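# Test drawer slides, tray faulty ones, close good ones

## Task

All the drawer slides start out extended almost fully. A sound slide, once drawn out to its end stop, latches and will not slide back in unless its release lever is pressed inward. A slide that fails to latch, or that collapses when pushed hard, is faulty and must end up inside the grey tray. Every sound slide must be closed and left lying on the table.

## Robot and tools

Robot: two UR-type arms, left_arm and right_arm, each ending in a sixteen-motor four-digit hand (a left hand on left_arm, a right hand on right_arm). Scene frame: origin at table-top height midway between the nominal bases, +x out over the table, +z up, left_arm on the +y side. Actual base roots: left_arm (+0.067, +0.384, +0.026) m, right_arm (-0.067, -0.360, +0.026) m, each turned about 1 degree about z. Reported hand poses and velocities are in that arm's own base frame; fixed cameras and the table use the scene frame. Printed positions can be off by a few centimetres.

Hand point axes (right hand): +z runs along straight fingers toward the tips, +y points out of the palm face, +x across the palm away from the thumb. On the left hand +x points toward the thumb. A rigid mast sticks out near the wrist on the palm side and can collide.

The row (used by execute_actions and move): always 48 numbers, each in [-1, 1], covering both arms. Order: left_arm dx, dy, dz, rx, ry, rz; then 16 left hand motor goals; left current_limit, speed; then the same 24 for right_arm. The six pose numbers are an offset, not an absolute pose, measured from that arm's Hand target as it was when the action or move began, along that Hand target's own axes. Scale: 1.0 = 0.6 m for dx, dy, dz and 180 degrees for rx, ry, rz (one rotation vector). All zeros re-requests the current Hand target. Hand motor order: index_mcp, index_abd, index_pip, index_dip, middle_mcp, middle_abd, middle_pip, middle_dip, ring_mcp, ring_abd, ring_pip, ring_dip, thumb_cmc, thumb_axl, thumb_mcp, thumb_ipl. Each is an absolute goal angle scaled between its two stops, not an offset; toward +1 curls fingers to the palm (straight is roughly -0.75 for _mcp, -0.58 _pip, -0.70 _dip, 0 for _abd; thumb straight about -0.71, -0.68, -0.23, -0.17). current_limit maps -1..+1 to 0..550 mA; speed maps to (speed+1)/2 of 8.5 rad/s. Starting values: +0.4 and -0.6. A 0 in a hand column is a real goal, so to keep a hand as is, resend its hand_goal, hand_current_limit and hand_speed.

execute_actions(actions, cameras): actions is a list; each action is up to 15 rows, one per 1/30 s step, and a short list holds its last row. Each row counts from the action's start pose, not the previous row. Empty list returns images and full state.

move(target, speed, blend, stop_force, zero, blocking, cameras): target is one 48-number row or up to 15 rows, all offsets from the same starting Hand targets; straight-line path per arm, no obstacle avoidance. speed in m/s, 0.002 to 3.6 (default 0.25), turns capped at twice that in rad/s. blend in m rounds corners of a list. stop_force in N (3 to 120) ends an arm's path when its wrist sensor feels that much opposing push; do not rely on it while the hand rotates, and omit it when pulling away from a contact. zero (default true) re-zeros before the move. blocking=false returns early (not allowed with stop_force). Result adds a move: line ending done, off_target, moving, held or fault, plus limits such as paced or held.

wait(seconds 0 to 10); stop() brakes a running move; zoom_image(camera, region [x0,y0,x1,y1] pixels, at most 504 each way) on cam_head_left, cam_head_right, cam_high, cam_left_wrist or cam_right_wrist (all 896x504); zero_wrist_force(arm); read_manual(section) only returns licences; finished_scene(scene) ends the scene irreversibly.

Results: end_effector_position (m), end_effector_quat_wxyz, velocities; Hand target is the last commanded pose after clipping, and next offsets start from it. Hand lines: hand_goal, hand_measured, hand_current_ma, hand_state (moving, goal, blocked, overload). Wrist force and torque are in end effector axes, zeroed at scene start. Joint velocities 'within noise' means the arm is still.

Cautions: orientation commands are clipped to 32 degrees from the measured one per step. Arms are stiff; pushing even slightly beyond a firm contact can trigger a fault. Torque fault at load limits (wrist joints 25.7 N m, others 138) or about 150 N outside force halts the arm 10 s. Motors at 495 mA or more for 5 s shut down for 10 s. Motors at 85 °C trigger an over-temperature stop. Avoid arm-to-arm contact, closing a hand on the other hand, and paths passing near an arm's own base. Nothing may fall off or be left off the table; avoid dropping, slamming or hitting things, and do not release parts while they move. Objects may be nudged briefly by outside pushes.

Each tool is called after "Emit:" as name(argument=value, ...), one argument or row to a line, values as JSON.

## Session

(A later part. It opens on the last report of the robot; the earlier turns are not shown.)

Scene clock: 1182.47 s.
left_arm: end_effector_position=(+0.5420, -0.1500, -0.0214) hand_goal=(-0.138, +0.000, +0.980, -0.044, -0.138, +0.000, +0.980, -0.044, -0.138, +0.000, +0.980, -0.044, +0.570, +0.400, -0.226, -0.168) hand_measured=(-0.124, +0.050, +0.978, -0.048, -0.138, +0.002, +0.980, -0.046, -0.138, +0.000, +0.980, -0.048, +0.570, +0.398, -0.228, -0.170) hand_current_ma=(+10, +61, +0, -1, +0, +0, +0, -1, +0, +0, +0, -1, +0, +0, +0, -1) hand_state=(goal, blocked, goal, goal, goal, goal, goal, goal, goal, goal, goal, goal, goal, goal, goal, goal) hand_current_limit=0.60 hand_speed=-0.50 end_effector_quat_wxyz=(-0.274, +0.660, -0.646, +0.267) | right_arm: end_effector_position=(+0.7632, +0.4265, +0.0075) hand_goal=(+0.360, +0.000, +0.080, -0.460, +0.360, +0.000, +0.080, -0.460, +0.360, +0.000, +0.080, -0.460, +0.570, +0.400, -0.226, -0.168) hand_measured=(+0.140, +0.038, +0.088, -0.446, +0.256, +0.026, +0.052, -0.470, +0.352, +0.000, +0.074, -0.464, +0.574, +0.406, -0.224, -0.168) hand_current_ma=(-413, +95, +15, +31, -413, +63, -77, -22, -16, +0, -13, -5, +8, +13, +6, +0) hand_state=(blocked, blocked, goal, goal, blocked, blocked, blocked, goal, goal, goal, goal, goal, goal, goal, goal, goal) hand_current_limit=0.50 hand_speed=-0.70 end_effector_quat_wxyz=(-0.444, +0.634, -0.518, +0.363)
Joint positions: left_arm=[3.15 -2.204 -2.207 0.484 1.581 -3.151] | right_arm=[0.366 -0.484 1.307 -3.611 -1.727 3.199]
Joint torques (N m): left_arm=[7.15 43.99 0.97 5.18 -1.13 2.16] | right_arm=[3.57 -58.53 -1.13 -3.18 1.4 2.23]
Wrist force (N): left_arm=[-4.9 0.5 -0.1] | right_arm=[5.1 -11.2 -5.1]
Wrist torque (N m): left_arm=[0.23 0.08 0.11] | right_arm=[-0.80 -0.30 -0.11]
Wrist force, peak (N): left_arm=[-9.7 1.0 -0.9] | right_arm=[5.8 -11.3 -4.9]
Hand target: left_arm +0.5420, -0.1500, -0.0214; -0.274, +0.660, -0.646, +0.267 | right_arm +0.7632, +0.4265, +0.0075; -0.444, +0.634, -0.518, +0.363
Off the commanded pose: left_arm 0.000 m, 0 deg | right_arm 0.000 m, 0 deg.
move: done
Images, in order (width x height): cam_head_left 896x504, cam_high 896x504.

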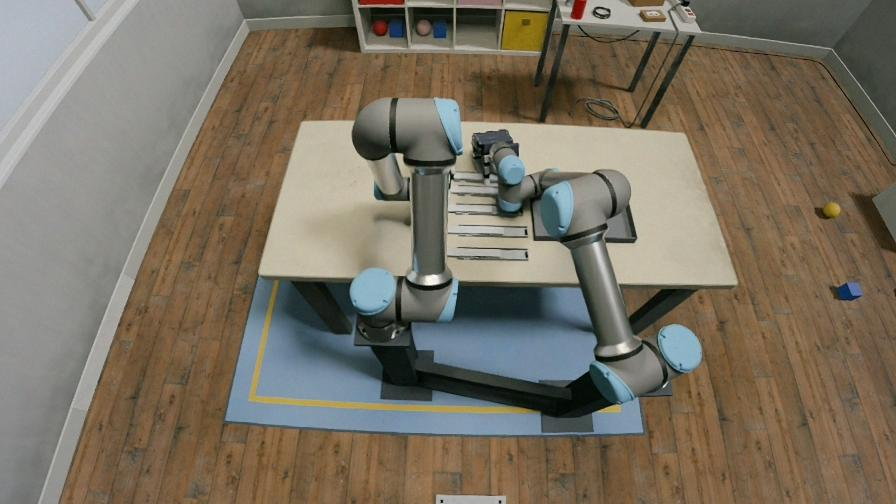

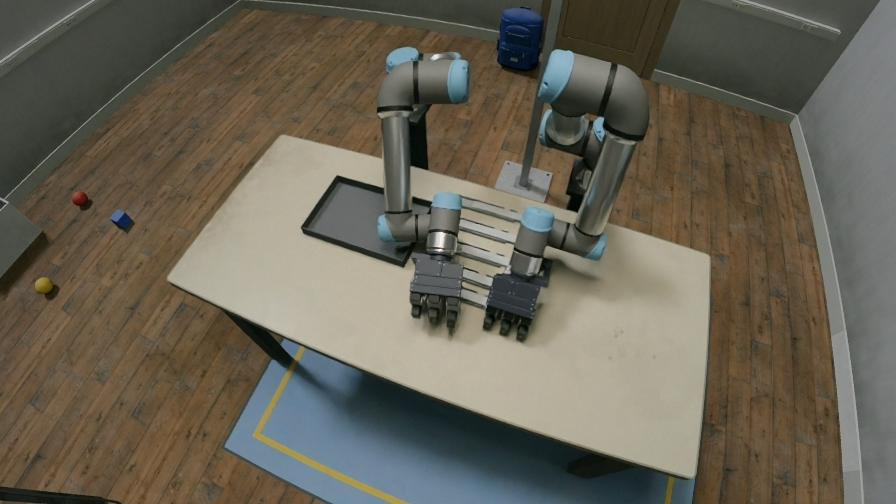

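Emit:
move(
  target=[0.02,0,0,0,0,0, -0.137,0,0.98,-0.043,-0.137,0,0.98,-0.043,-0.137,0,0.98,-0.043,0.571,0.401,-0.226,-0.168,0.6,-0.5, 0,0,0,0,0,0, 0.36,0,0.08,-0.46,0.36,0,0.08,-0.46,0.36,0,0.08,-0.46,0.571,0.401,-0.226,-0.168,0.5,-0.7],
  speed=0.02,
  stop_force=8,
)

Emit:
move(
  target=[
    [-0.06,0,0,0,0,0, -0.137,0,0.98,-0.043,-0.137,0,0.98,-0.043,-0.137,0,0.98,-0.043,0.571,0.401,-0.226,-0.168,0.6,-0.5, 0,0,0,0,0,0, 0.192,0,0.109,-0.449,0.192,0,0.109,-0.449,0.192,0,0.109,-0.449,0.571,0.401,-0.226,-0.168,0.5,-0.7],
    [-0.06,0,0,0,0,0, -0.137,0,0.98,-0.043,-0.137,0,0.98,-0.043,-0.137,0,0.98,-0.043,0.571,0.401,-0.226,-0.168,0.6,-0.5, 0,0,0,0,0,0, -0.170,0,0.310,-0.309,-0.170,0,0.310,-0.309,-0.170,0,0.310,-0.309,0.571,0.401,-0.226,-0.168,0.5,-0.6],
    [-0.06,-0.165,-0.165,0,0,0, -0.137,0,0.98,-0.043,-0.137,0,0.98,-0.043,-0.137,0,0.98,-0.043,0.571,0.401,-0.226,-0.168,0.6,-0.5, 0,-0.1567,-0.057,0,0,0, -0.170,0,0.310,-0.309,-0.170,0,0.310,-0.309,-0.170,0,0.310,-0.309,0.571,0.401,-0.226,-0.168,0.5,-0.6],
  ],
  speed=[0.1,0.1,0.2],
  cameras=["cam_head_left","cam_head_right","cam_high"],
)

Emit:
zoom_image(
  camera="cam_head_left",
  region=[420, 120, 540, 200],
)

Emit:
zoom_image(
  camera="cam_high",
  region=[380, 230, 580, 370],
)

Scene clock: 1197.23 s.
left_arm: end_effector_position=(+0.5423, -0.1620, -0.0214) hand_goal=(-0.138, +0.000, +0.980, -0.044, -0.138, +0.000, +0.980, -0.044, -0.138, +0.000, +0.980, -0.044, +0.570, +0.400, -0.226, -0.168) hand_measured=(-0.122, +0.054, +0.976, -0.048, -0.138, +0.002, +0.980, -0.046, -0.138, +0.000, +0.980, -0.048, +0.570, +0.398, -0.228, -0.170) hand_current_ma=(+15, +71, -1, -1, +0, +0, +0, -1, +0, +0, +0, -1, +0, +0, +0, -1) hand_state=(goal, blocked, goal, goal, goal, goal, goal, goal, goal, goal, goal, goal, goal, goal, goal, goal) hand_current_limit=0.60 hand_speed=-0.50 end_effector_quat_wxyz=(-0.274, +0.660, -0.646, +0.267) | right_arm: end_effector_position=(+0.7632, +0.4265, +0.0075) hand_goal=(+0.360, +0.000, +0.080, -0.460, +0.360, +0.000, +0.080, -0.460, +0.360, +0.000, +0.080, -0.460, +0.570, +0.400, -0.226, -0.168) hand_measured=(+0.140, +0.038, +0.088, -0.446, +0.256, +0.030, +0.052, -0.470, +0.352, +0.000, +0.074, -0.464, +0.576, +0.406, -0.222, -0.168) hand_current_ma=(-413, +95, +14, +31, -412, +72, -77, -22, -16, +0, -13, -5, +14, +17, +10, +2) hand_state=(blocked, blocked, goal, goal, blocked, blocked, blocked, goal, goal, goal, goal, goal, goal, goal, goal, goal) hand_current_limit=0.50 hand_speed=-0.70 end_effector_quat_wxyz=(-0.444, +0.634, -0.518, +0.363)
Joint positions: left_arm=[3.123 -2.207 -2.197 0.476 1.6 -3.17] | right_arm=[0.366 -0.484 1.307 -3.611 -1.727 3.199]
Joint torques (N m): left_arm=[6.53 43.76 1.34 4.8 -3.26 1.84] | right_arm=[15.54 -36.82 -3.56 -2.74 0.81 2.26]
Wrist force (N): left_arm=[-7.4 1.3 -0.9] | right_arm=[6.3 -12.2 -4.5]
Wrist torque (N m): left_arm=[0.25 0.10 0.22] | right_arm=[-0.89 -0.36 -0.16]
Wrist force, peak (N): left_arm=[-10.7 1.5 -0.7] | right_arm=[6.5 -12.3 -4.8]
Hand target: left_arm +0.5423, -0.1620, -0.0214; -0.274, +0.660, -0.646, +0.267 | right_arm +0.7632, +0.4265, +0.0075; -0.444, +0.634, -0.518, +0.363
Off the commanded pose: left_arm 0.000 m, 0 deg | right_arm 0.000 m, 0 deg.
move: done

Scene clock: 1199.87 s.
left_arm: end_effector_position=(+0.5416, -0.1261, +0.1186) hand_goal=(-0.138, +0.000, +0.980, -0.044, -0.138, +0.000, +0.980, -0.044, -0.138, +0.000, +0.980, -0.044, +0.570, +0.400, -0.226, -0.168) hand_measured=(-0.136, +0.004, +0.976, -0.048, -0.138, +0.002, +0.980, -0.046, -0.138, +0.000, +0.980, -0.048, +0.570, +0.398, -0.228, -0.170) hand_current_ma=(+0, +1, -1, -1, +0, +0, +0, -1, +0, +0, +0, -1, +0, +0, +0, -1) hand_state=(goal, goal, goal, goal, goal, goal, goal, goal, goal, goal, goal, goal, goal, goal, goal, goal) hand_current_limit=0.60 hand_speed=-0.50 end_effector_quat_wxyz=(-0.274, +0.660, -0.646, +0.267) | right_arm: end_effector_position=(+0.7632, +0.4265, +0.1075) hand_goal=(-0.170, +0.000, +0.310, -0.310, -0.170, +0.000, +0.310, -0.310, -0.170, +0.000, +0.310, -0.310, +0.570, +0.400, -0.226, -0.168) hand_measured=(-0.162, +0.002, +0.304, -0.314, -0.162, +0.002, +0.306, -0.314, -0.162, +0.000, +0.304, -0.314, +0.572, +0.402, -0.224, -0.168) hand_current_ma=(+18, +4, -10, -5, +19, +4, -9, -5, +20, +0, -10, -5, +2, +5, +3, +2) hand_state=(goal, goal, goal, goal, goal, goal, goal, goal, goal, goal, goal, goal, goal, goal, goal, goal) hand_current_limit=0.50 hand_speed=-0.60 end_effector_quat_wxyz=(-0.444, +0.634, -0.518, +0.363)
Joint positions: left_arm=[3.205 -1.835 -2.187 0.093 1.542 -3.112] | right_arm=[0.366 -0.65 1.331 -3.469 -1.727 3.199]
Joint torques (N m): left_arm=[8.44 37.36 12.35 0.5 1.68 2.44] | right_arm=[-6.73 -56.4 -33.19 -2.51 -0.61 1.68]
Wrist force (N): left_arm=[0.4 -0.1 0.5] | right_arm=[-0.2 0.3 0.4]
Wrist torque (N m): left_arm=[0.17 -0.01 0.23] | right_arm=[0.14 0.08 0.05]
Wrist force, peak (N): left_arm=[-7.6 1.0 -0.8] | right_arm=[6.4 -11.9 -4.7]
Hand target: left_arm +0.5416, -0.1261, +0.1186; -0.274, +0.660, -0.646, +0.267 | right_arm +0.7632, +0.4265, +0.1076; -0.444, +0.634, -0.518, +0.363
Off the commanded pose: left_arm 0.000 m, 0 deg | right_arm 0.000 m, 0 deg.
move: done
Images, in order (width x height): cam_head_left 896x504, cam_head_right 896x504, cam_high 896x504.

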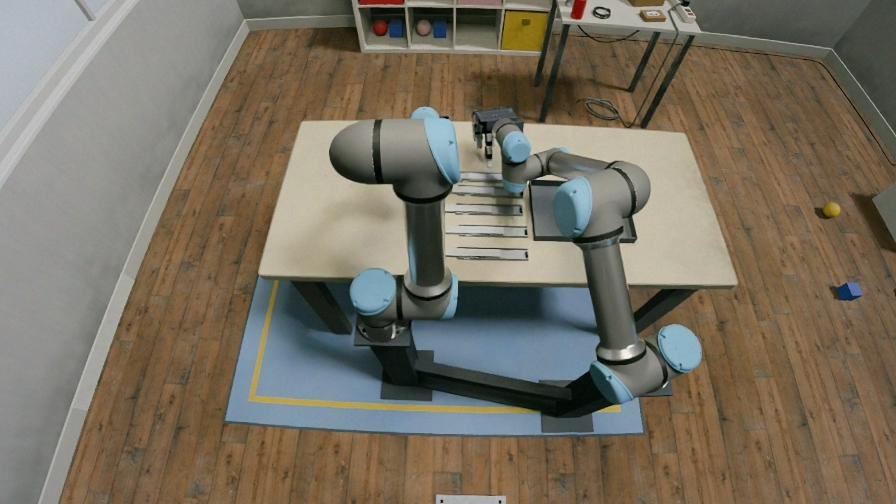

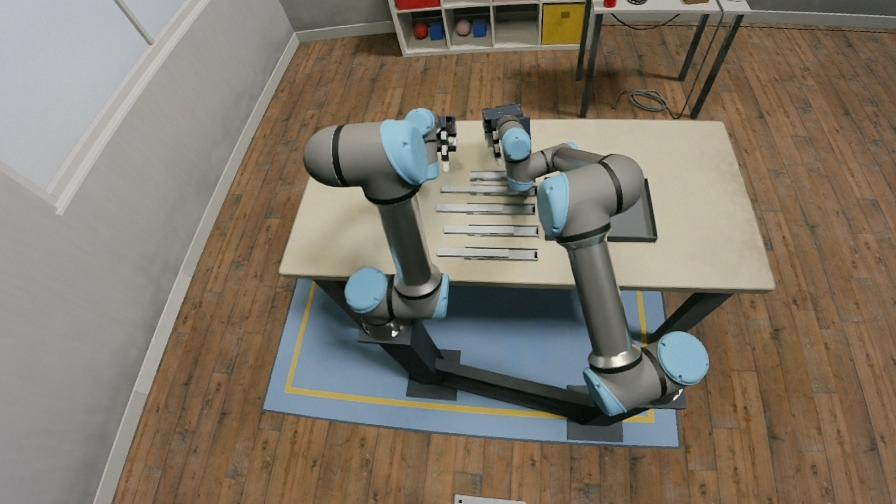

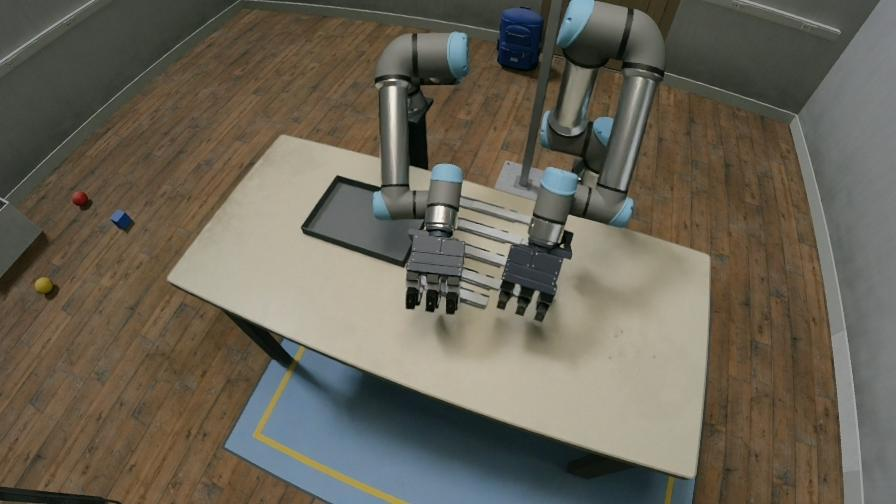

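Scaled by 4.200 from the camera's 896x504 image, which has a finer 1280x720 frame.

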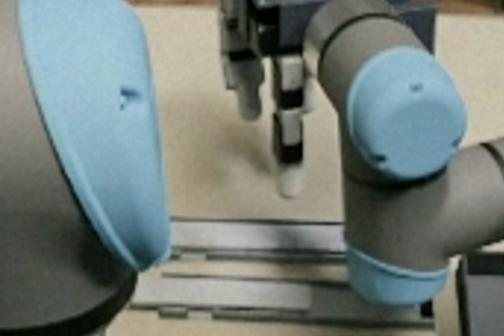

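Scaled by 2.520 from the camera's 896x504 image, which has a finer 1280x720 frame.

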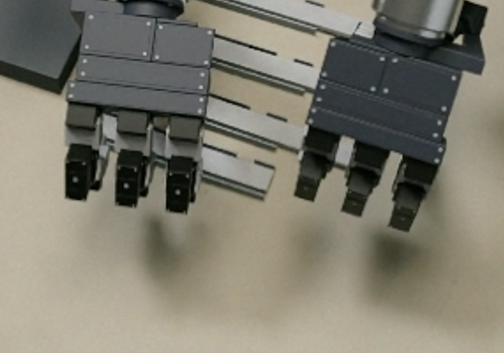

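Emit:
zoom_image(
  camera="cam_head_right",
  region=[430, 130, 550, 210],
)

Scaled by 4.200 from the camera's 896x504 image, which has a finer 1280x720 frame.

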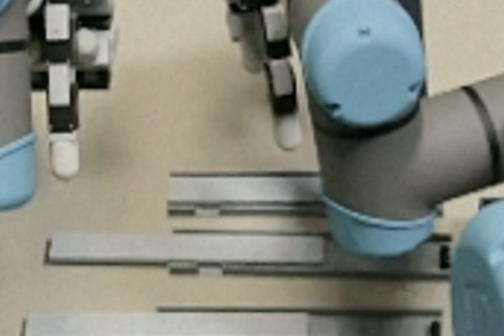

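Emit:
move(
  target=[0.0185,0.0065,0.0515,0.1389,0,0, -0.170,0,0.310,-0.309,-0.170,0,0.310,-0.309,-0.170,0,0.310,-0.309,0.571,0.401,-0.226,-0.168,0.4,-0.5, 0.1375,0.0718,-0.2779,-0.1385,0.0614,0.0391, -0.137,0,0.98,-0.043,-0.137,0,0.98,-0.043,-0.137,0,0.98,-0.043,0.571,0.401,-0.226,-0.168,0.4,-0.5],
  speed=0.2,
  cameras=["cam_head_left","cam_head_right","cam_high"],
)

Emit:
zoom_image(
  camera="cam_head_left",
  region=[430, 130, 550, 210],
)

Emit:
zoom_image(
  camera="cam_head_right",
  region=[420, 110, 560, 210],
)

Emit:
zoom_image(
  camera="cam_high",
  region=[380, 200, 580, 350],
)

Scene clock: 1229.70 s.
left_arm: end_effector_position=(+0.5609, -0.1368, +0.0940) hand_goal=(-0.170, +0.000, +0.310, -0.310, -0.170, +0.000, +0.310, -0.310, -0.170, +0.000, +0.310, -0.310, +0.570, +0.400, -0.226, -0.168) hand_measured=(-0.168, +0.004, +0.310, -0.308, -0.168, +0.002, +0.310, -0.308, -0.168, +0.000, +0.310, -0.308, +0.570, +0.398, -0.228, -0.170) hand_current_ma=(+0, +1, +0, +1, +0, +0, +0, +1, +0, +0, +0, +1, +0, +0, +0, -1) hand_state=(goal, goal, goal, goal, goal, goal, goal, goal, goal, goal, goal, goal, goal, goal, goal, goal) hand_current_limit=0.40 hand_speed=-0.50 end_effector_quat_wxyz=(-0.410, +0.586, -0.573, +0.401) | right_arm: end_effector_position=(+0.6118, +0.3115, +0.1242) hand_goal=(-0.138, +0.000, +0.980, -0.044, -0.138, +0.000, +0.980, -0.044, -0.138, +0.000, +0.980, -0.044, +0.570, +0.400, -0.226, -0.168) hand_measured=(-0.138, +0.002, +0.972, -0.046, -0.138, +0.002, +0.972, -0.046, -0.138, +0.000, +0.972, -0.046, +0.572, +0.402, -0.224, -0.168) hand_current_ma=(-1, +4, -16, -5, -1, +4, -15, -5, -1, +0, -17, -5, +2, +5, +3, +2) hand_state=(goal, goal, goal, goal, goal, goal, goal, goal, goal, goal, goal, goal, goal, goal, goal, goal) hand_current_limit=0.40 hand_speed=-0.50 end_effector_quat_wxyz=(-0.267, +0.645, -0.662, +0.274)
Joint positions: left_arm=[3.182 -2.091 -2.302 0.902 1.553 -3.135] | right_arm=[0.291 -1.072 1.788 -3.046 -1.793 3.37]
Joint torques (N m): left_arm=[9.64 25.83 17.02 5.08 -1.37 1.52] | right_arm=[13.05 -49.42 -21.82 -0.52 0.97 -1.73]
Wrist force (N): left_arm=[0.7 0.2 0.2] | right_arm=[-0.3 0.0 0.1]
Wrist torque (N m): left_arm=[0.23 -0.02 0.31] | right_arm=[0.20 0.04 -0.01]
Wrist force, peak (N): left_arm=[0.9 0.2 0.9] | right_arm=[-1.1 0.2 1.5]
Hand target: left_arm +0.5609, -0.1368, +0.0940; -0.410, +0.585, -0.573, +0.401 | right_arm +0.6117, +0.3115, +0.1242; -0.266, +0.645, -0.662, +0.274
Off the commanded pose: left_arm 0.000 m, 0 deg | right_arm 0.000 m, 0 deg.
move: done
Images, in order (width x height): cam_head_left 896x504, cam_head_right 896x504, cam_high 896x504.

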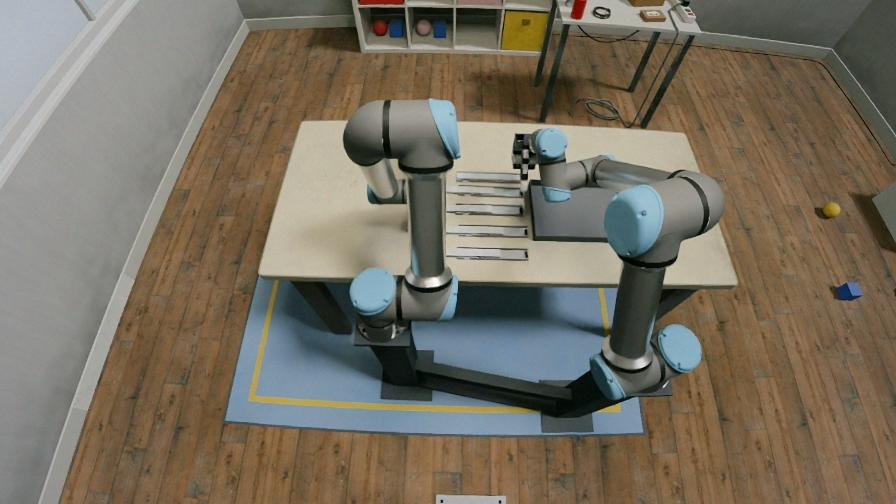

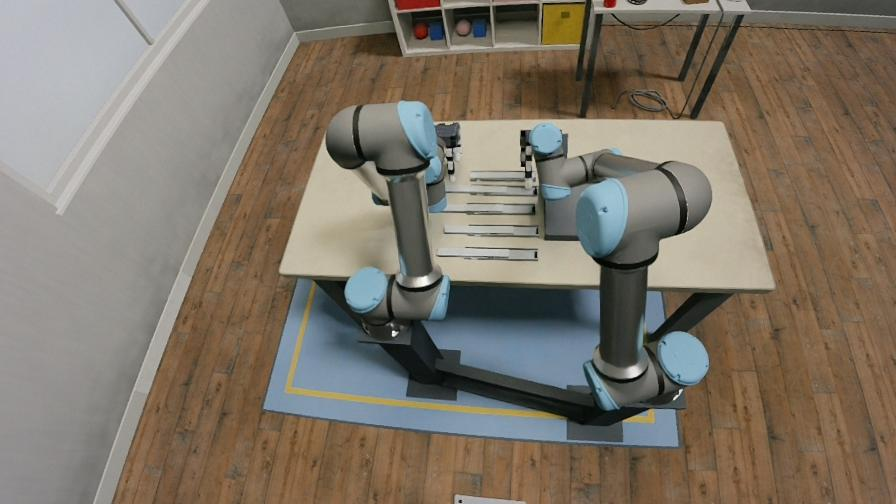

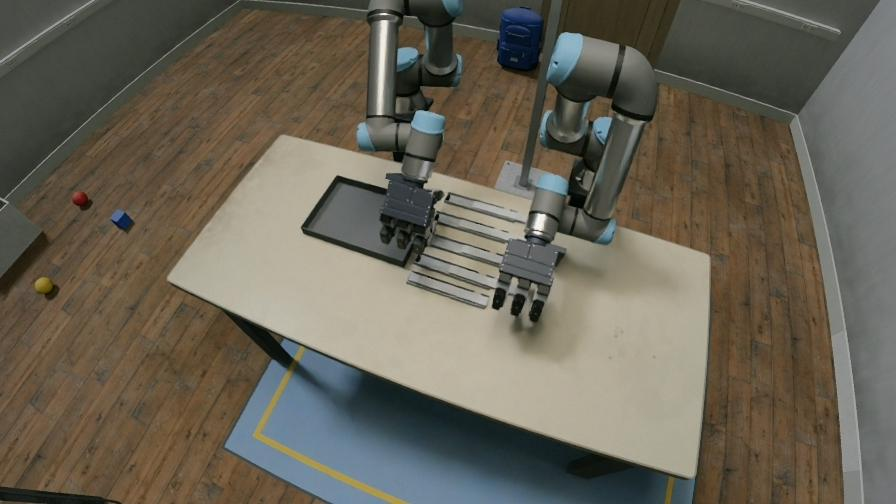

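Scaled by 4.200 from the camera's 896x504 image, which has a finer 1280x720 frame.

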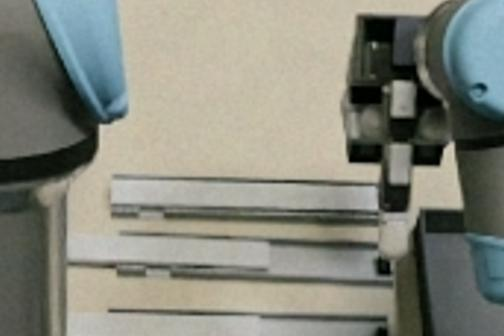

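Scaled by 3.600 from the camera's 896x504 image, which has a finer 1280x720 frame.

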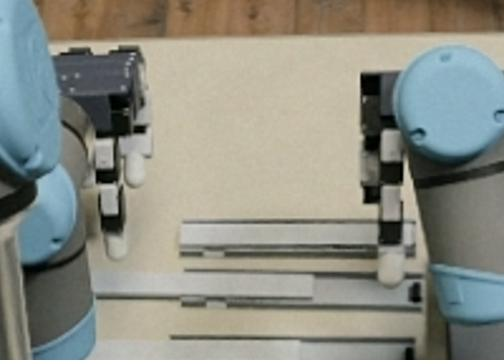

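Scaled by 2.520 from the camera's 896x504 image, which has a finer 1280x720 frame.

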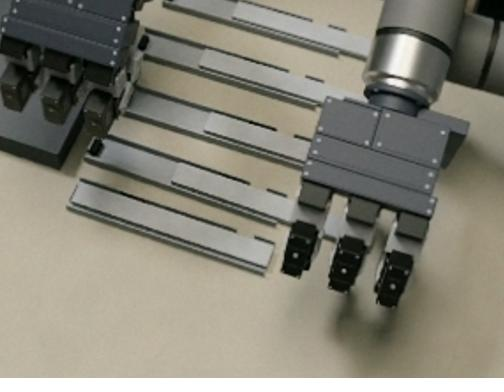

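Emit:
move(
  target=[0,0.1422,0.0384,0,0,0, -0.170,0,0.310,-0.309,-0.170,0,0.310,-0.309,-0.170,0,0.310,-0.309,0.571,0.401,-0.226,-0.168,0.4,-0.5, 0,0,0,0,0,0, -0.137,0,0.98,-0.043,-0.137,0,0.98,-0.043,-0.137,0,0.98,-0.043,0.571,0.401,-0.226,-0.168,0.4,-0.5],
  speed=0.06,
  stop_force=6,
)

Emit:
move(
  target=[
    [0,0,0,0,0,0, 0.0685,0,0.197,-0.377,0.0685,0,0.197,-0.377,-0.170,0,0.310,-0.309,0.571,0.401,-0.226,-0.168,0.4,-0.6, 0,0,0,0,0,0, -0.137,0,0.98,-0.043,-0.137,0,0.98,-0.043,-0.137,0,0.98,-0.043,0.571,0.401,-0.226,-0.168,0.4,-0.5],
    [0,0,0,0,0,0, 0.192,0,0.109,-0.449,0.192,0,0.109,-0.449,-0.170,0,0.310,-0.309,0.571,0.401,-0.226,-0.168,0.4,-0.7, 0,0,0,0,0,0, -0.137,0,0.98,-0.043,-0.137,0,0.98,-0.043,-0.137,0,0.98,-0.043,0.571,0.401,-0.226,-0.168,0.4,-0.5],
    [0,0,0,0,0,0, 0.25,0,0.05,-0.476,0.25,0,0.05,-0.476,-0.170,0,0.310,-0.309,0.571,0.401,-0.226,-0.168,0.4,-0.7, 0,0,0,0,0,0, -0.137,0,0.98,-0.043,-0.137,0,0.98,-0.043,-0.137,0,0.98,-0.043,0.571,0.401,-0.226,-0.168,0.4,-0.5],
    [0,0,0,0,0,0, 0.36,0,-0.05,-0.49,0.36,0,-0.05,-0.49,-0.170,0,0.310,-0.309,0.571,0.401,-0.226,-0.168,0.4,-0.7, 0,0,0,0,0,0, -0.137,0,0.98,-0.043,-0.137,0,0.98,-0.043,-0.137,0,0.98,-0.043,0.571,0.401,-0.226,-0.168,0.4,-0.5],
    [0,0,0,0,0,0, 0.41,0,-0.07,-0.48,0.41,0,-0.07,-0.48,-0.170,0,0.310,-0.309,0.571,0.401,-0.226,-0.168,0.5,-0.7, 0,0,0,0,0,0, -0.137,0,0.98,-0.043,-0.137,0,0.98,-0.043,-0.137,0,0.98,-0.043,0.571,0.401,-0.226,-0.168,0.4,-0.5],
    [0,0,0,0,0,0, 0.48,0,-0.04,-0.46,0.48,0,-0.04,-0.46,-0.170,0,0.310,-0.309,0.571,0.401,-0.226,-0.168,0.5,-0.7, 0,0,0,0,0,0, -0.137,0,0.98,-0.043,-0.137,0,0.98,-0.043,-0.137,0,0.98,-0.043,0.571,0.401,-0.226,-0.168,0.4,-0.5],
  ],
  cameras=["cam_head_right"],
)

Emit:
zoom_image(
  camera="cam_head_right",
  region=[420, 130, 520, 210],
)

Scene clock: 1250.27 s.
left_arm: end_effector_position=(+0.5533, -0.1369, +0.0059) hand_goal=(-0.170, +0.000, +0.310, -0.310, -0.170, +0.000, +0.310, -0.310, -0.170, +0.000, +0.310, -0.310, +0.570, +0.400, -0.226, -0.168) hand_measured=(-0.168, +0.004, +0.310, -0.308, -0.168, +0.002, +0.310, -0.308, -0.168, +0.000, +0.310, -0.308, +0.570, +0.398, -0.228, -0.170) hand_current_ma=(+0, +1, +0, +1, +0, +0, +0, +1, +0, +0, +0, +1, +0, +0, +0, -1) hand_state=(goal, goal, goal, goal, goal, goal, goal, goal, goal, goal, goal, goal, goal, goal, goal, goal) hand_current_limit=0.40 hand_speed=-0.50 end_effector_quat_wxyz=(-0.410, +0.585, -0.573, +0.401) | right_arm: end_effector_position=(+0.6117, +0.3115, +0.1242) hand_goal=(-0.138, +0.000, +0.980, -0.044, -0.138, +0.000, +0.980, -0.044, -0.138, +0.000, +0.980, -0.044, +0.570, +0.400, -0.226, -0.168) hand_measured=(-0.138, +0.002, +0.972, -0.046, -0.138, +0.002, +0.972, -0.046, -0.138, +0.000, +0.972, -0.046, +0.572, +0.402, -0.224, -0.168) hand_current_ma=(-1, +4, -16, -5, -1, +4, -15, -5, -1, +0, -17, -5, +2, +5, +3, +2) hand_state=(goal, goal, goal, goal, goal, goal, goal, goal, goal, goal, goal, goal, goal, goal, goal, goal) hand_current_limit=0.40 hand_speed=-0.50 end_effector_quat_wxyz=(-0.266, +0.645, -0.662, +0.274)
Joint positions: left_arm=[3.183 -2.359 -2.288 1.156 1.553 -3.135] | right_arm=[0.291 -1.072 1.789 -3.046 -1.793 3.37]
Joint torques (N m): left_arm=[5.99 28.62 -3.6 3.5 -1.41 1.16] | right_arm=[13.22 -55.28 -4.49 -0.12 1.15 1.84]
Wrist force (N): left_arm=[0.5 0.2 0.6] | right_arm=[-0.3 0.1 0.5]
Wrist torque (N m): left_arm=[0.20 0.02 0.25] | right_arm=[0.19 0.03 -0.01]
Wrist force, peak (N): left_arm=[0.4 1.0 0.9] | right_arm=[-0.5 0.0 0.5]
Hand target: left_arm +0.5533, -0.1369, +0.0059; -0.410, +0.585, -0.573, +0.401 | right_arm +0.6117, +0.3115, +0.1242; -0.266, +0.645, -0.662, +0.274
Off the commanded pose: left_arm 0.000 m, 0 deg | right_arm 0.000 m, 0 deg.
move: done

Scene clock: 1253.27 s.
left_arm: end_effector_position=(+0.5533, -0.1369, +0.0059) hand_goal=(+0.480, +0.000, -0.040, -0.460, +0.480, +0.000, -0.040, -0.460, -0.170, +0.000, +0.310, -0.310, +0.570, +0.400, -0.226, -0.168) hand_measured=(+0.348, +0.004, -0.074, -0.478, +0.368, +0.002, -0.074, -0.480, -0.168, +0.000, +0.310, -0.308, +0.568, +0.398, -0.228, -0.170) hand_current_ma=(-409, +1, -40, -15, -311, +0, -40, -17, +0, +0, +0, +1, +0, +0, +0, -1) hand_state=(blocked, goal, blocked, goal, blocked, goal, blocked, goal, goal, goal, goal, goal, goal, goal, goal, goal) hand_current_limit=0.50 hand_speed=-0.70 end_effector_quat_wxyz=(-0.410, +0.585, -0.573, +0.401) | right_arm: end_effector_position=(+0.6117, +0.3115, +0.1242) hand_goal=(-0.138, +0.000, +0.980, -0.044, -0.138, +0.000, +0.980, -0.044, -0.138, +0.000, +0.980, -0.044, +0.570, +0.400, -0.226, -0.168) hand_measured=(-0.138, +0.002, +0.972, -0.046, -0.138, +0.002, +0.972, -0.046, -0.138, +0.000, +0.972, -0.046, +0.572, +0.402, -0.224, -0.168) hand_current_ma=(-1, +4, -16, -5, -1, +4, -15, -5, -1, +0, -17, -5, +2, +5, +3, +2) hand_state=(goal, goal, goal, goal, goal, goal, goal, goal, goal, goal, goal, goal, goal, goal, goal, goal) hand_current_limit=0.40 hand_speed=-0.50 end_effector_quat_wxyz=(-0.266, +0.645, -0.662, +0.274)
Joint positions: left_arm=[3.183 -2.359 -2.288 1.156 1.553 -3.135] | right_arm=[0.291 -1.072 1.789 -3.046 -1.793 3.37]
Joint torques (N m): left_arm=[-0.25 39.12 -0.55 2.47 -0.77 -1.64] | right_arm=[13.44 -54.79 -5.29 -0.22 1.05 1.85]
Wrist force (N): left_arm=[0.7 0.4 0.0] | right_arm=[-0.2 0.0 0.3]
Wrist torque (N m): left_arm=[0.26 0.07 0.30] | right_arm=[0.18 0.02 -0.01]
Wrist force, peak (N): left_arm=[0.6 -5.7 1.1] | right_arm=[-0.3 0.1 0.6]
Hand target: left_arm +0.5533, -0.1369, +0.0059; -0.410, +0.585, -0.573, +0.401 | right_arm +0.6117, +0.3115, +0.1242; -0.266, +0.645, -0.662, +0.274
Off the commanded pose: left_arm 0.000 m, 0 deg | right_arm 0.000 m, 0 deg.
move: done
Images, in order (width x height): cam_head_right 896x504.

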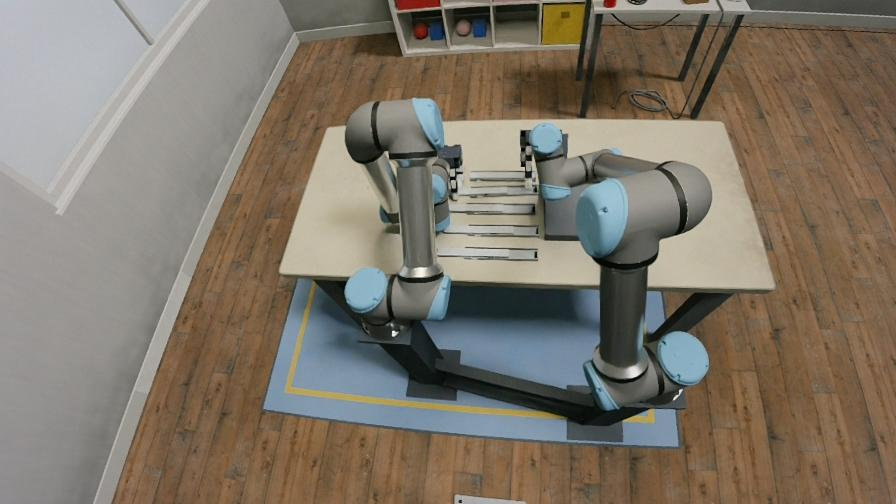

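Scaled by 5.040 from the camera's 896x504 image, which has a finer 1280x720 frame.

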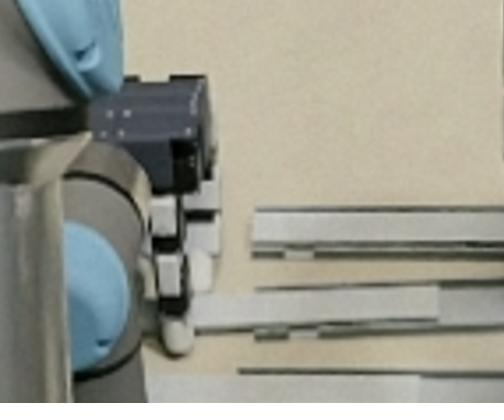

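Emit:
move(
  target=[-0.2167,0,0,0,0,0, 0.48,0,-0.04,-0.46,0.48,0,-0.04,-0.46,-0.170,0,0.310,-0.309,0.571,0.401,-0.226,-0.168,0.5,-0.7, 0,0,0,0,0,0, -0.137,0,0.98,-0.043,-0.137,0,0.98,-0.043,-0.137,0,0.98,-0.043,0.571,0.401,-0.226,-0.168,0.4,-0.5],
  speed=0.07,
  cameras=["cam_head_right","cam_high"],
)

Emit:
zoom_image(
  camera="cam_head_right",
  region=[380, 130, 540, 230],
)

Emit:
zoom_image(
  camera="cam_high",
  region=[390, 210, 590, 350],
)

Scene clock: 1263.33 s.
left_arm: end_effector_position=(+0.5505, -0.0070, +0.0060) hand_goal=(+0.480, +0.000, -0.040, -0.460, +0.480, +0.000, -0.040, -0.460, -0.170, +0.000, +0.310, -0.310, +0.570, +0.400, -0.226, -0.168) hand_measured=(+0.352, -0.010, -0.076, -0.478, +0.470, -0.002, -0.046, -0.464, -0.168, +0.000, +0.310, -0.308, +0.566, +0.398, -0.230, -0.172) hand_current_ma=(-385, -5, -44, -15, -7, +0, -3, -1, +0, +0, +0, +1, -2, +0, -2, -1) hand_state=(blocked, goal, blocked, goal, goal, goal, goal, goal, goal, goal, goal, goal, goal, goal, goal, goal) hand_current_limit=0.50 hand_speed=-0.70 end_effector_quat_wxyz=(-0.410, +0.586, -0.573, +0.401) | right_arm: end_effector_position=(+0.6117, +0.3115, +0.1242) hand_goal=(-0.138, +0.000, +0.980, -0.044, -0.138, +0.000, +0.980, -0.044, -0.138, +0.000, +0.980, -0.044, +0.570, +0.400, -0.226, -0.168) hand_measured=(-0.138, +0.002, +0.972, -0.046, -0.138, +0.002, +0.972, -0.046, -0.138, +0.000, +0.972, -0.046, +0.572, +0.402, -0.224, -0.168) hand_current_ma=(-1, +4, -16, -5, -1, +4, -15, -5, -1, +0, -17, -5, +2, +5, +3, +2) hand_state=(goal, goal, goal, goal, goal, goal, goal, goal, goal, goal, goal, goal, goal, goal, goal, goal) hand_current_limit=0.40 hand_speed=-0.50 end_effector_quat_wxyz=(-0.266, +0.645, -0.662, +0.274)
Joint positions: left_arm=[3.549 -2.353 -2.354 1.19 1.21 -3.003] | right_arm=[0.291 -1.072 1.789 -3.046 -1.793 3.37]
Joint torques (N m): left_arm=[7.13 38.16 4.87 3.79 -0.44 -1.85] | right_arm=[13.36 -55.1 -7.02 -0.38 0.69 1.76]
Wrist force (N): left_arm=[0.9 -2.8 0.1] | right_arm=[-0.2 0.1 0.2]
Wrist torque (N m): left_arm=[-0.02 -0.04 0.23] | right_arm=[0.22 0.02 -0.01]
Wrist force, peak (N): left_arm=[2.1 -2.8 0.3] | right_arm=[-0.6 0.1 0.4]
Hand target: left_arm +0.5505, -0.0069, +0.0060; -0.410, +0.585, -0.573, +0.401 | right_arm +0.6117, +0.3115, +0.1242; -0.266, +0.645, -0.662, +0.274
Off the commanded pose: left_arm 0.000 m, 0 deg | right_arm 0.000 m, 0 deg.
move: done
Images, in order (width x height): cam_head_right 896x504, cam_high 896x504.

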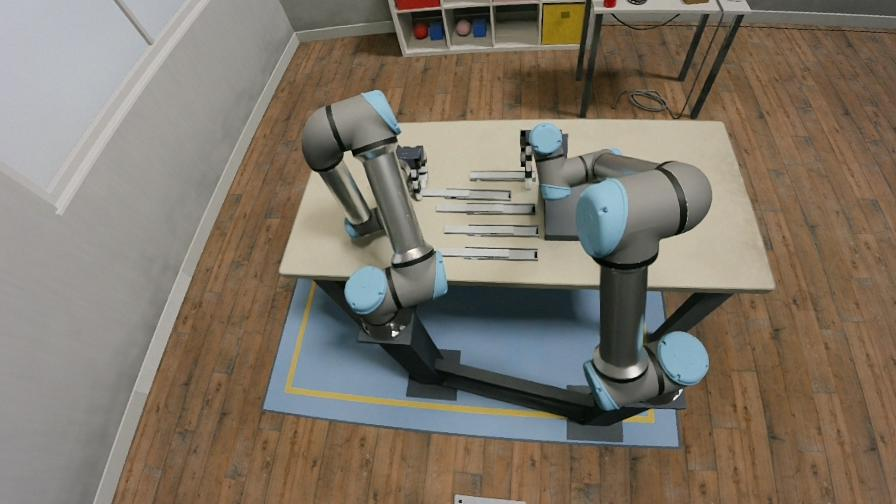

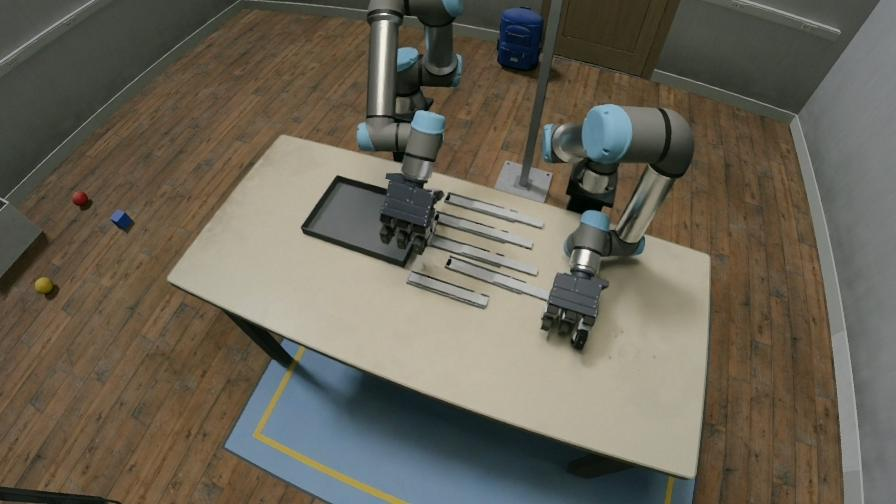

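Scaled by 3.150 from the camera's 896x504 image, which has a finer 1280x720 frame.

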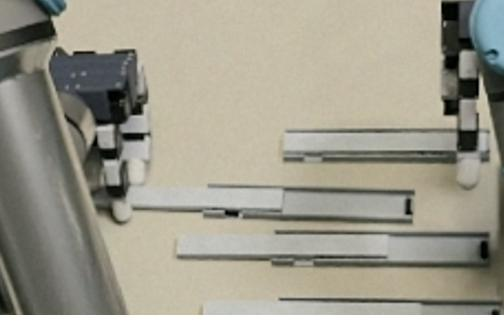

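Scaled by 2.520 from the camera's 896x504 image, which has a finer 1280x720 frame.

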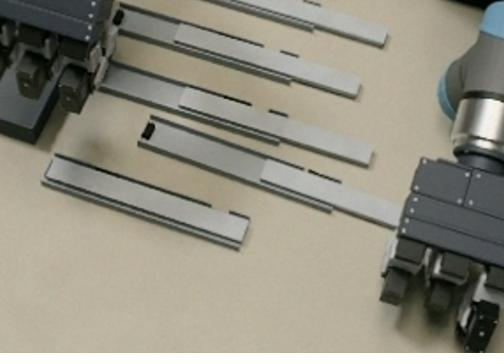

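Emit:
move(
  target=[
    [0,0,0,0,0,0, 0.25,0,0.05,-0.476,0.25,0,0.05,-0.476,-0.170,0,0.310,-0.309,0.571,0.401,-0.226,-0.168,0.5,-0.6, -0.0233,0.0212,-0.0212,0,0,0, -0.137,0,0.98,-0.043,-0.137,0,0.98,-0.043,-0.137,0,0.98,-0.043,0.571,0.401,-0.226,-0.168,0.6,-0.5],
    [0,0,0,0,0,0, 0.0685,0,0.197,-0.377,0.0685,0,0.197,-0.377,-0.170,0,0.310,-0.309,0.571,0.401,-0.226,-0.168,0.5,-0.6, -0.0233,0.0212,-0.0212,0,0,0, -0.137,0,0.98,-0.043,-0.137,0,0.98,-0.043,-0.137,0,0.98,-0.043,0.571,0.401,-0.226,-0.168,0.6,-0.5],
    [0,0,0,0,0,0, -0.170,0,0.310,-0.309,-0.170,0,0.310,-0.309,-0.170,0,0.310,-0.309,0.571,0.401,-0.226,-0.168,0.5,-0.6, -0.0233,0.0212,-0.0212,0,0,0, -0.137,0,0.98,-0.043,-0.137,0,0.98,-0.043,-0.137,0,0.98,-0.043,0.571,0.401,-0.226,-0.168,0.6,-0.5],
    [0,-0.1253,-0.0456,0,0,0, -0.170,0,0.310,-0.309,-0.170,0,0.310,-0.309,-0.170,0,0.310,-0.309,0.571,0.401,-0.226,-0.168,0.5,-0.6, -0.0233,0.1,0.0576,0,0,0, -0.137,0,0.98,-0.043,-0.137,0,0.98,-0.043,-0.137,0,0.98,-0.043,0.571,0.401,-0.226,-0.168,0.6,-0.5],
    [-0.1508,-0.0468,-0.2079,-0.1389,0,0, -0.137,0,0.98,-0.043,-0.137,0,0.98,-0.043,-0.137,0,0.98,-0.043,0.571,0.401,-0.226,-0.168,0.6,-0.5, -0.0233,0.189,0.1466,0,0,0, -0.137,0,0.98,-0.043,-0.137,0,0.98,-0.043,-0.137,0,0.98,-0.043,0.571,0.401,-0.226,-0.168,0.6,-0.5],
  ],
  speed=[0.15,0.15,0.15,0.2,0.2],
  cameras=["cam_head_right"],
)

Emit:
move(
  target=[0,0.1125,0.1125,0,0,0, -0.137,0,0.98,-0.043,-0.137,0,0.98,-0.043,-0.137,0,0.98,-0.043,0.571,0.401,-0.226,-0.168,0.6,-0.5, 0,0,0,0,0,0, -0.137,0,0.98,-0.043,-0.137,0,0.98,-0.043,-0.137,0,0.98,-0.043,0.571,0.401,-0.226,-0.168,0.6,-0.5],
  speed=0.08,
  stop_force=5,
  cameras=["cam_head_right","cam_high"],
)

Emit:
zoom_image(
  camera="cam_head_right",
  region=[370, 120, 530, 230],
)

Emit:
zoom_image(
  camera="cam_high",
  region=[390, 210, 630, 370],
)

Scene clock: 1297.57 s.
left_arm: end_effector_position=(+0.4410, +0.0812, +0.0751) hand_goal=(-0.138, +0.000, +0.980, -0.044, -0.138, +0.000, +0.980, -0.044, -0.138, +0.000, +0.980, -0.044, +0.570, +0.400, -0.226, -0.168) hand_measured=(-0.142, -0.004, +0.974, -0.048, -0.142, -0.004, +0.972, -0.048, -0.142, +0.000, +0.972, -0.048, +0.568, +0.398, -0.228, -0.170) hand_current_ma=(-2, -1, -3, -1, -2, -1, -4, -1, -2, +0, -4, -1, +0, +0, -1, -1) hand_state=(goal, goal, goal, goal, goal, goal, goal, goal, goal, goal, goal, goal, goal, goal, goal, goal) hand_current_limit=0.60 hand_speed=-0.50 end_effector_quat_wxyz=(-0.274, +0.660, -0.646, +0.267) | right_arm: end_effector_position=(+0.6082, +0.3308, +0.0035) hand_goal=(-0.138, +0.000, +0.980, -0.044, -0.138, +0.000, +0.980, -0.044, -0.138, +0.000, +0.980, -0.044, +0.570, +0.400, -0.226, -0.168) hand_measured=(-0.138, +0.002, +0.972, -0.046, -0.138, +0.002, +0.974, -0.046, +0.006, -0.030, +1.000, -0.046, +0.572, +0.402, -0.224, -0.168) hand_current_ma=(-1, +4, -14, -4, -1, +4, -13, -5, +440, -73, +52, -4, +2, +5, +3, +2) hand_state=(goal, goal, goal, goal, goal, goal, goal, goal, blocked, blocked, blocked, goal, goal, goal, goal, goal) hand_current_limit=0.60 hand_speed=-0.50 end_effector_quat_wxyz=(-0.315, +0.624, -0.651, +0.297)
Joint positions: left_arm=[3.82 -1.726 -2.5 0.183 1.125 -2.642] | right_arm=[0.325 -0.822 1.859 -3.477 -1.816 3.394]
Joint torques (N m): left_arm=[9.47 27.87 6.71 0.39 -2.17 2.44] | right_arm=[15.5 -20.47 -6.04 8.77 2.5 2]
Wrist force (N): left_arm=[0.4 0.1 0.4] | right_arm=[1.2 -46.9 -33.2]
Wrist torque (N m): left_arm=[0.22 0.00 0.21] | right_arm=[1.16 2.30 -2.85]
Wrist force, peak (N): left_arm=[0.9 -3.1 0.1] | right_arm=[7.3 -57.1 -65.4]
Hand target: left_arm +0.4410, +0.0812, +0.0751; -0.274, +0.660, -0.646, +0.267 | right_arm +0.5939, +0.3259, -0.0182; -0.266, +0.645, -0.662, +0.274
Off the commanded pose: left_arm 0.000 m, 0 deg | right_arm 0.026 m, 7 deg.
move: off_target (right_arm)
Images, in order (width x height): cam_head_right 896x504.

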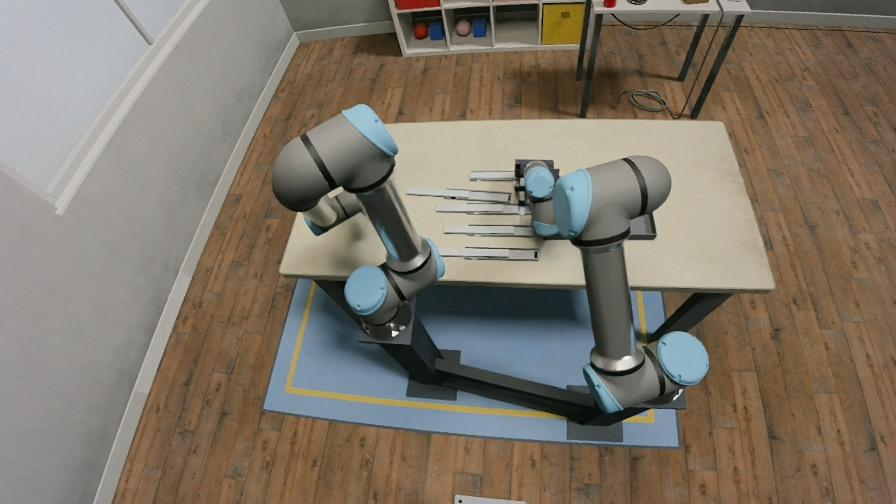

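Scene clock: 1299.93 s.
left_arm: end_effector_position=(+0.4409, +0.0812, -0.0203) hand_goal=(-0.138, +0.000, +0.980, -0.044, -0.138, +0.000, +0.980, -0.044, -0.138, +0.000, +0.980, -0.044, +0.570, +0.400, -0.226, -0.168) hand_measured=(-0.142, -0.004, +0.974, -0.048, -0.142, -0.004, +0.972, -0.048, -0.142, +0.000, +0.972, -0.048, +0.568, +0.398, -0.228, -0.170) hand_current_ma=(-2, -1, -3, -1, -2, -1, -4, -1, -2, +0, -4, -1, +0, +0, -1, -1) hand_state=(goal, goal, goal, goal, goal, goal, goal, goal, goal, goal, goal, goal, goal, goal, goal, goal) hand_current_limit=0.60 hand_speed=-0.50 end_effector_quat_wxyz=(-0.274, +0.660, -0.646, +0.267) | right_arm: end_effector_position=(+0.6082, +0.3308, +0.0035) hand_goal=(-0.138, +0.000, +0.980, -0.044, -0.138, +0.000, +0.980, -0.044, -0.138, +0.000, +0.980, -0.044, +0.570, +0.400, -0.226, -0.168) hand_measured=(-0.138, +0.002, +0.972, -0.046, -0.138, +0.002, +0.974, -0.046, +0.006, -0.030, +1.000, -0.046, +0.572, +0.402, -0.224, -0.168) hand_current_ma=(-1, +4, -14, -4, -1, +4, -13, -5, +440, -73, +52, -4, +2, +5, +3, +2) hand_state=(goal, goal, goal, goal, goal, goal, goal, goal, blocked, blocked, blocked, goal, goal, goal, goal, goal) hand_current_limit=0.60 hand_speed=-0.50 end_effector_quat_wxyz=(-0.315, +0.624, -0.651, +0.297)
Joint positions: left_arm=[3.82 -2.093 -2.525 0.576 1.125 -2.642] | right_arm=[0.325 -0.822 1.859 -3.477 -1.816 3.394]
Joint torques (N m): left_arm=[-5.37 20.12 -2.49 4.75 -1.66 -0.1] | right_arm=[15.5 -19.88 -5.12 8.6 3.11 3.71]
Wrist force (N): left_arm=[0.4 0.3 0.6] | right_arm=[1.3 -46.6 -32.7]
Wrist torque (N m): left_arm=[0.22 0.00 0.14] | right_arm=[1.14 2.27 -2.83]
Wrist force, peak (N): left_arm=[0.6 0.6 1.4] | right_arm=[1.4 -46.9 -33.0]
Hand target: left_arm +0.4409, +0.0812, -0.0203; -0.274, +0.660, -0.646, +0.267 | right_arm +0.5939, +0.3259, -0.0182; -0.266, +0.645, -0.662, +0.274
Off the commanded pose: left_arm 0.000 m, 0 deg | right_arm 0.026 m, 7 deg.
move: off_target (right_arm)
Images, in order (width x height): cam_head_right 896x504, cam_high 896x504.

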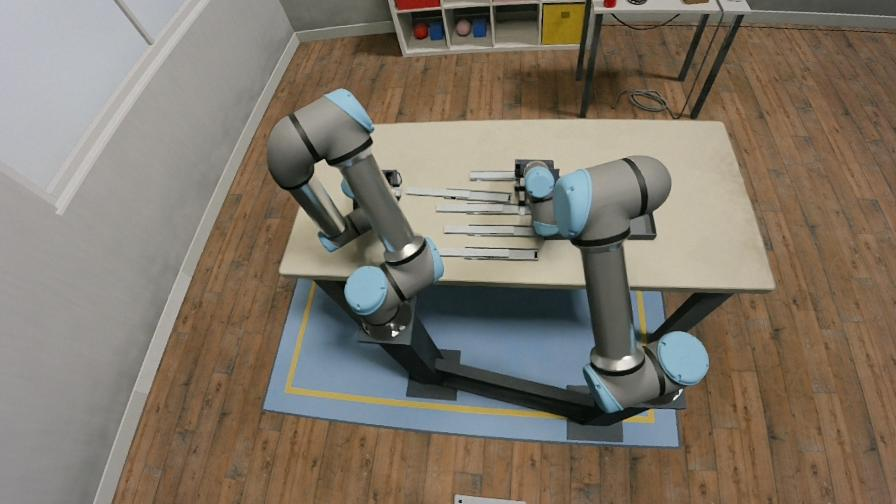

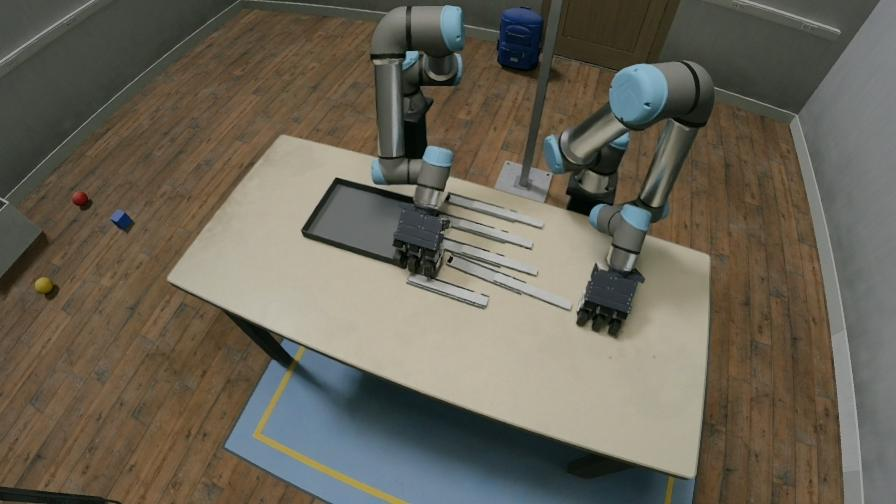

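Scaled by 3.150 from the camera's 896x504 image, which has a finer 1280x720 frame.

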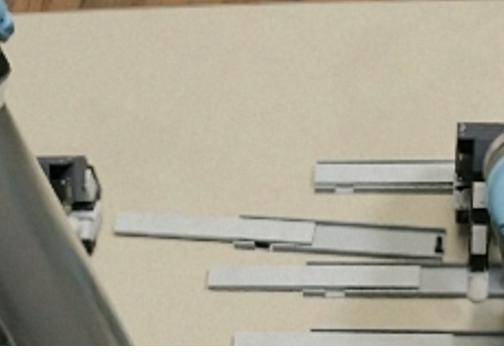

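Scaled by 2.100 from the camera's 896x504 image, which has a finer 1280x720 frame.

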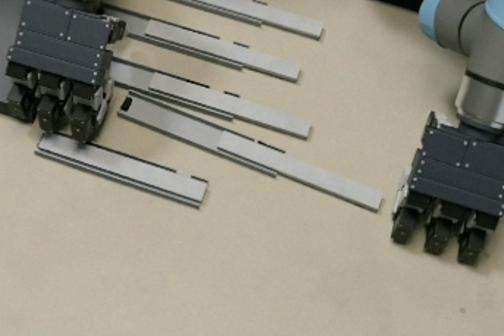

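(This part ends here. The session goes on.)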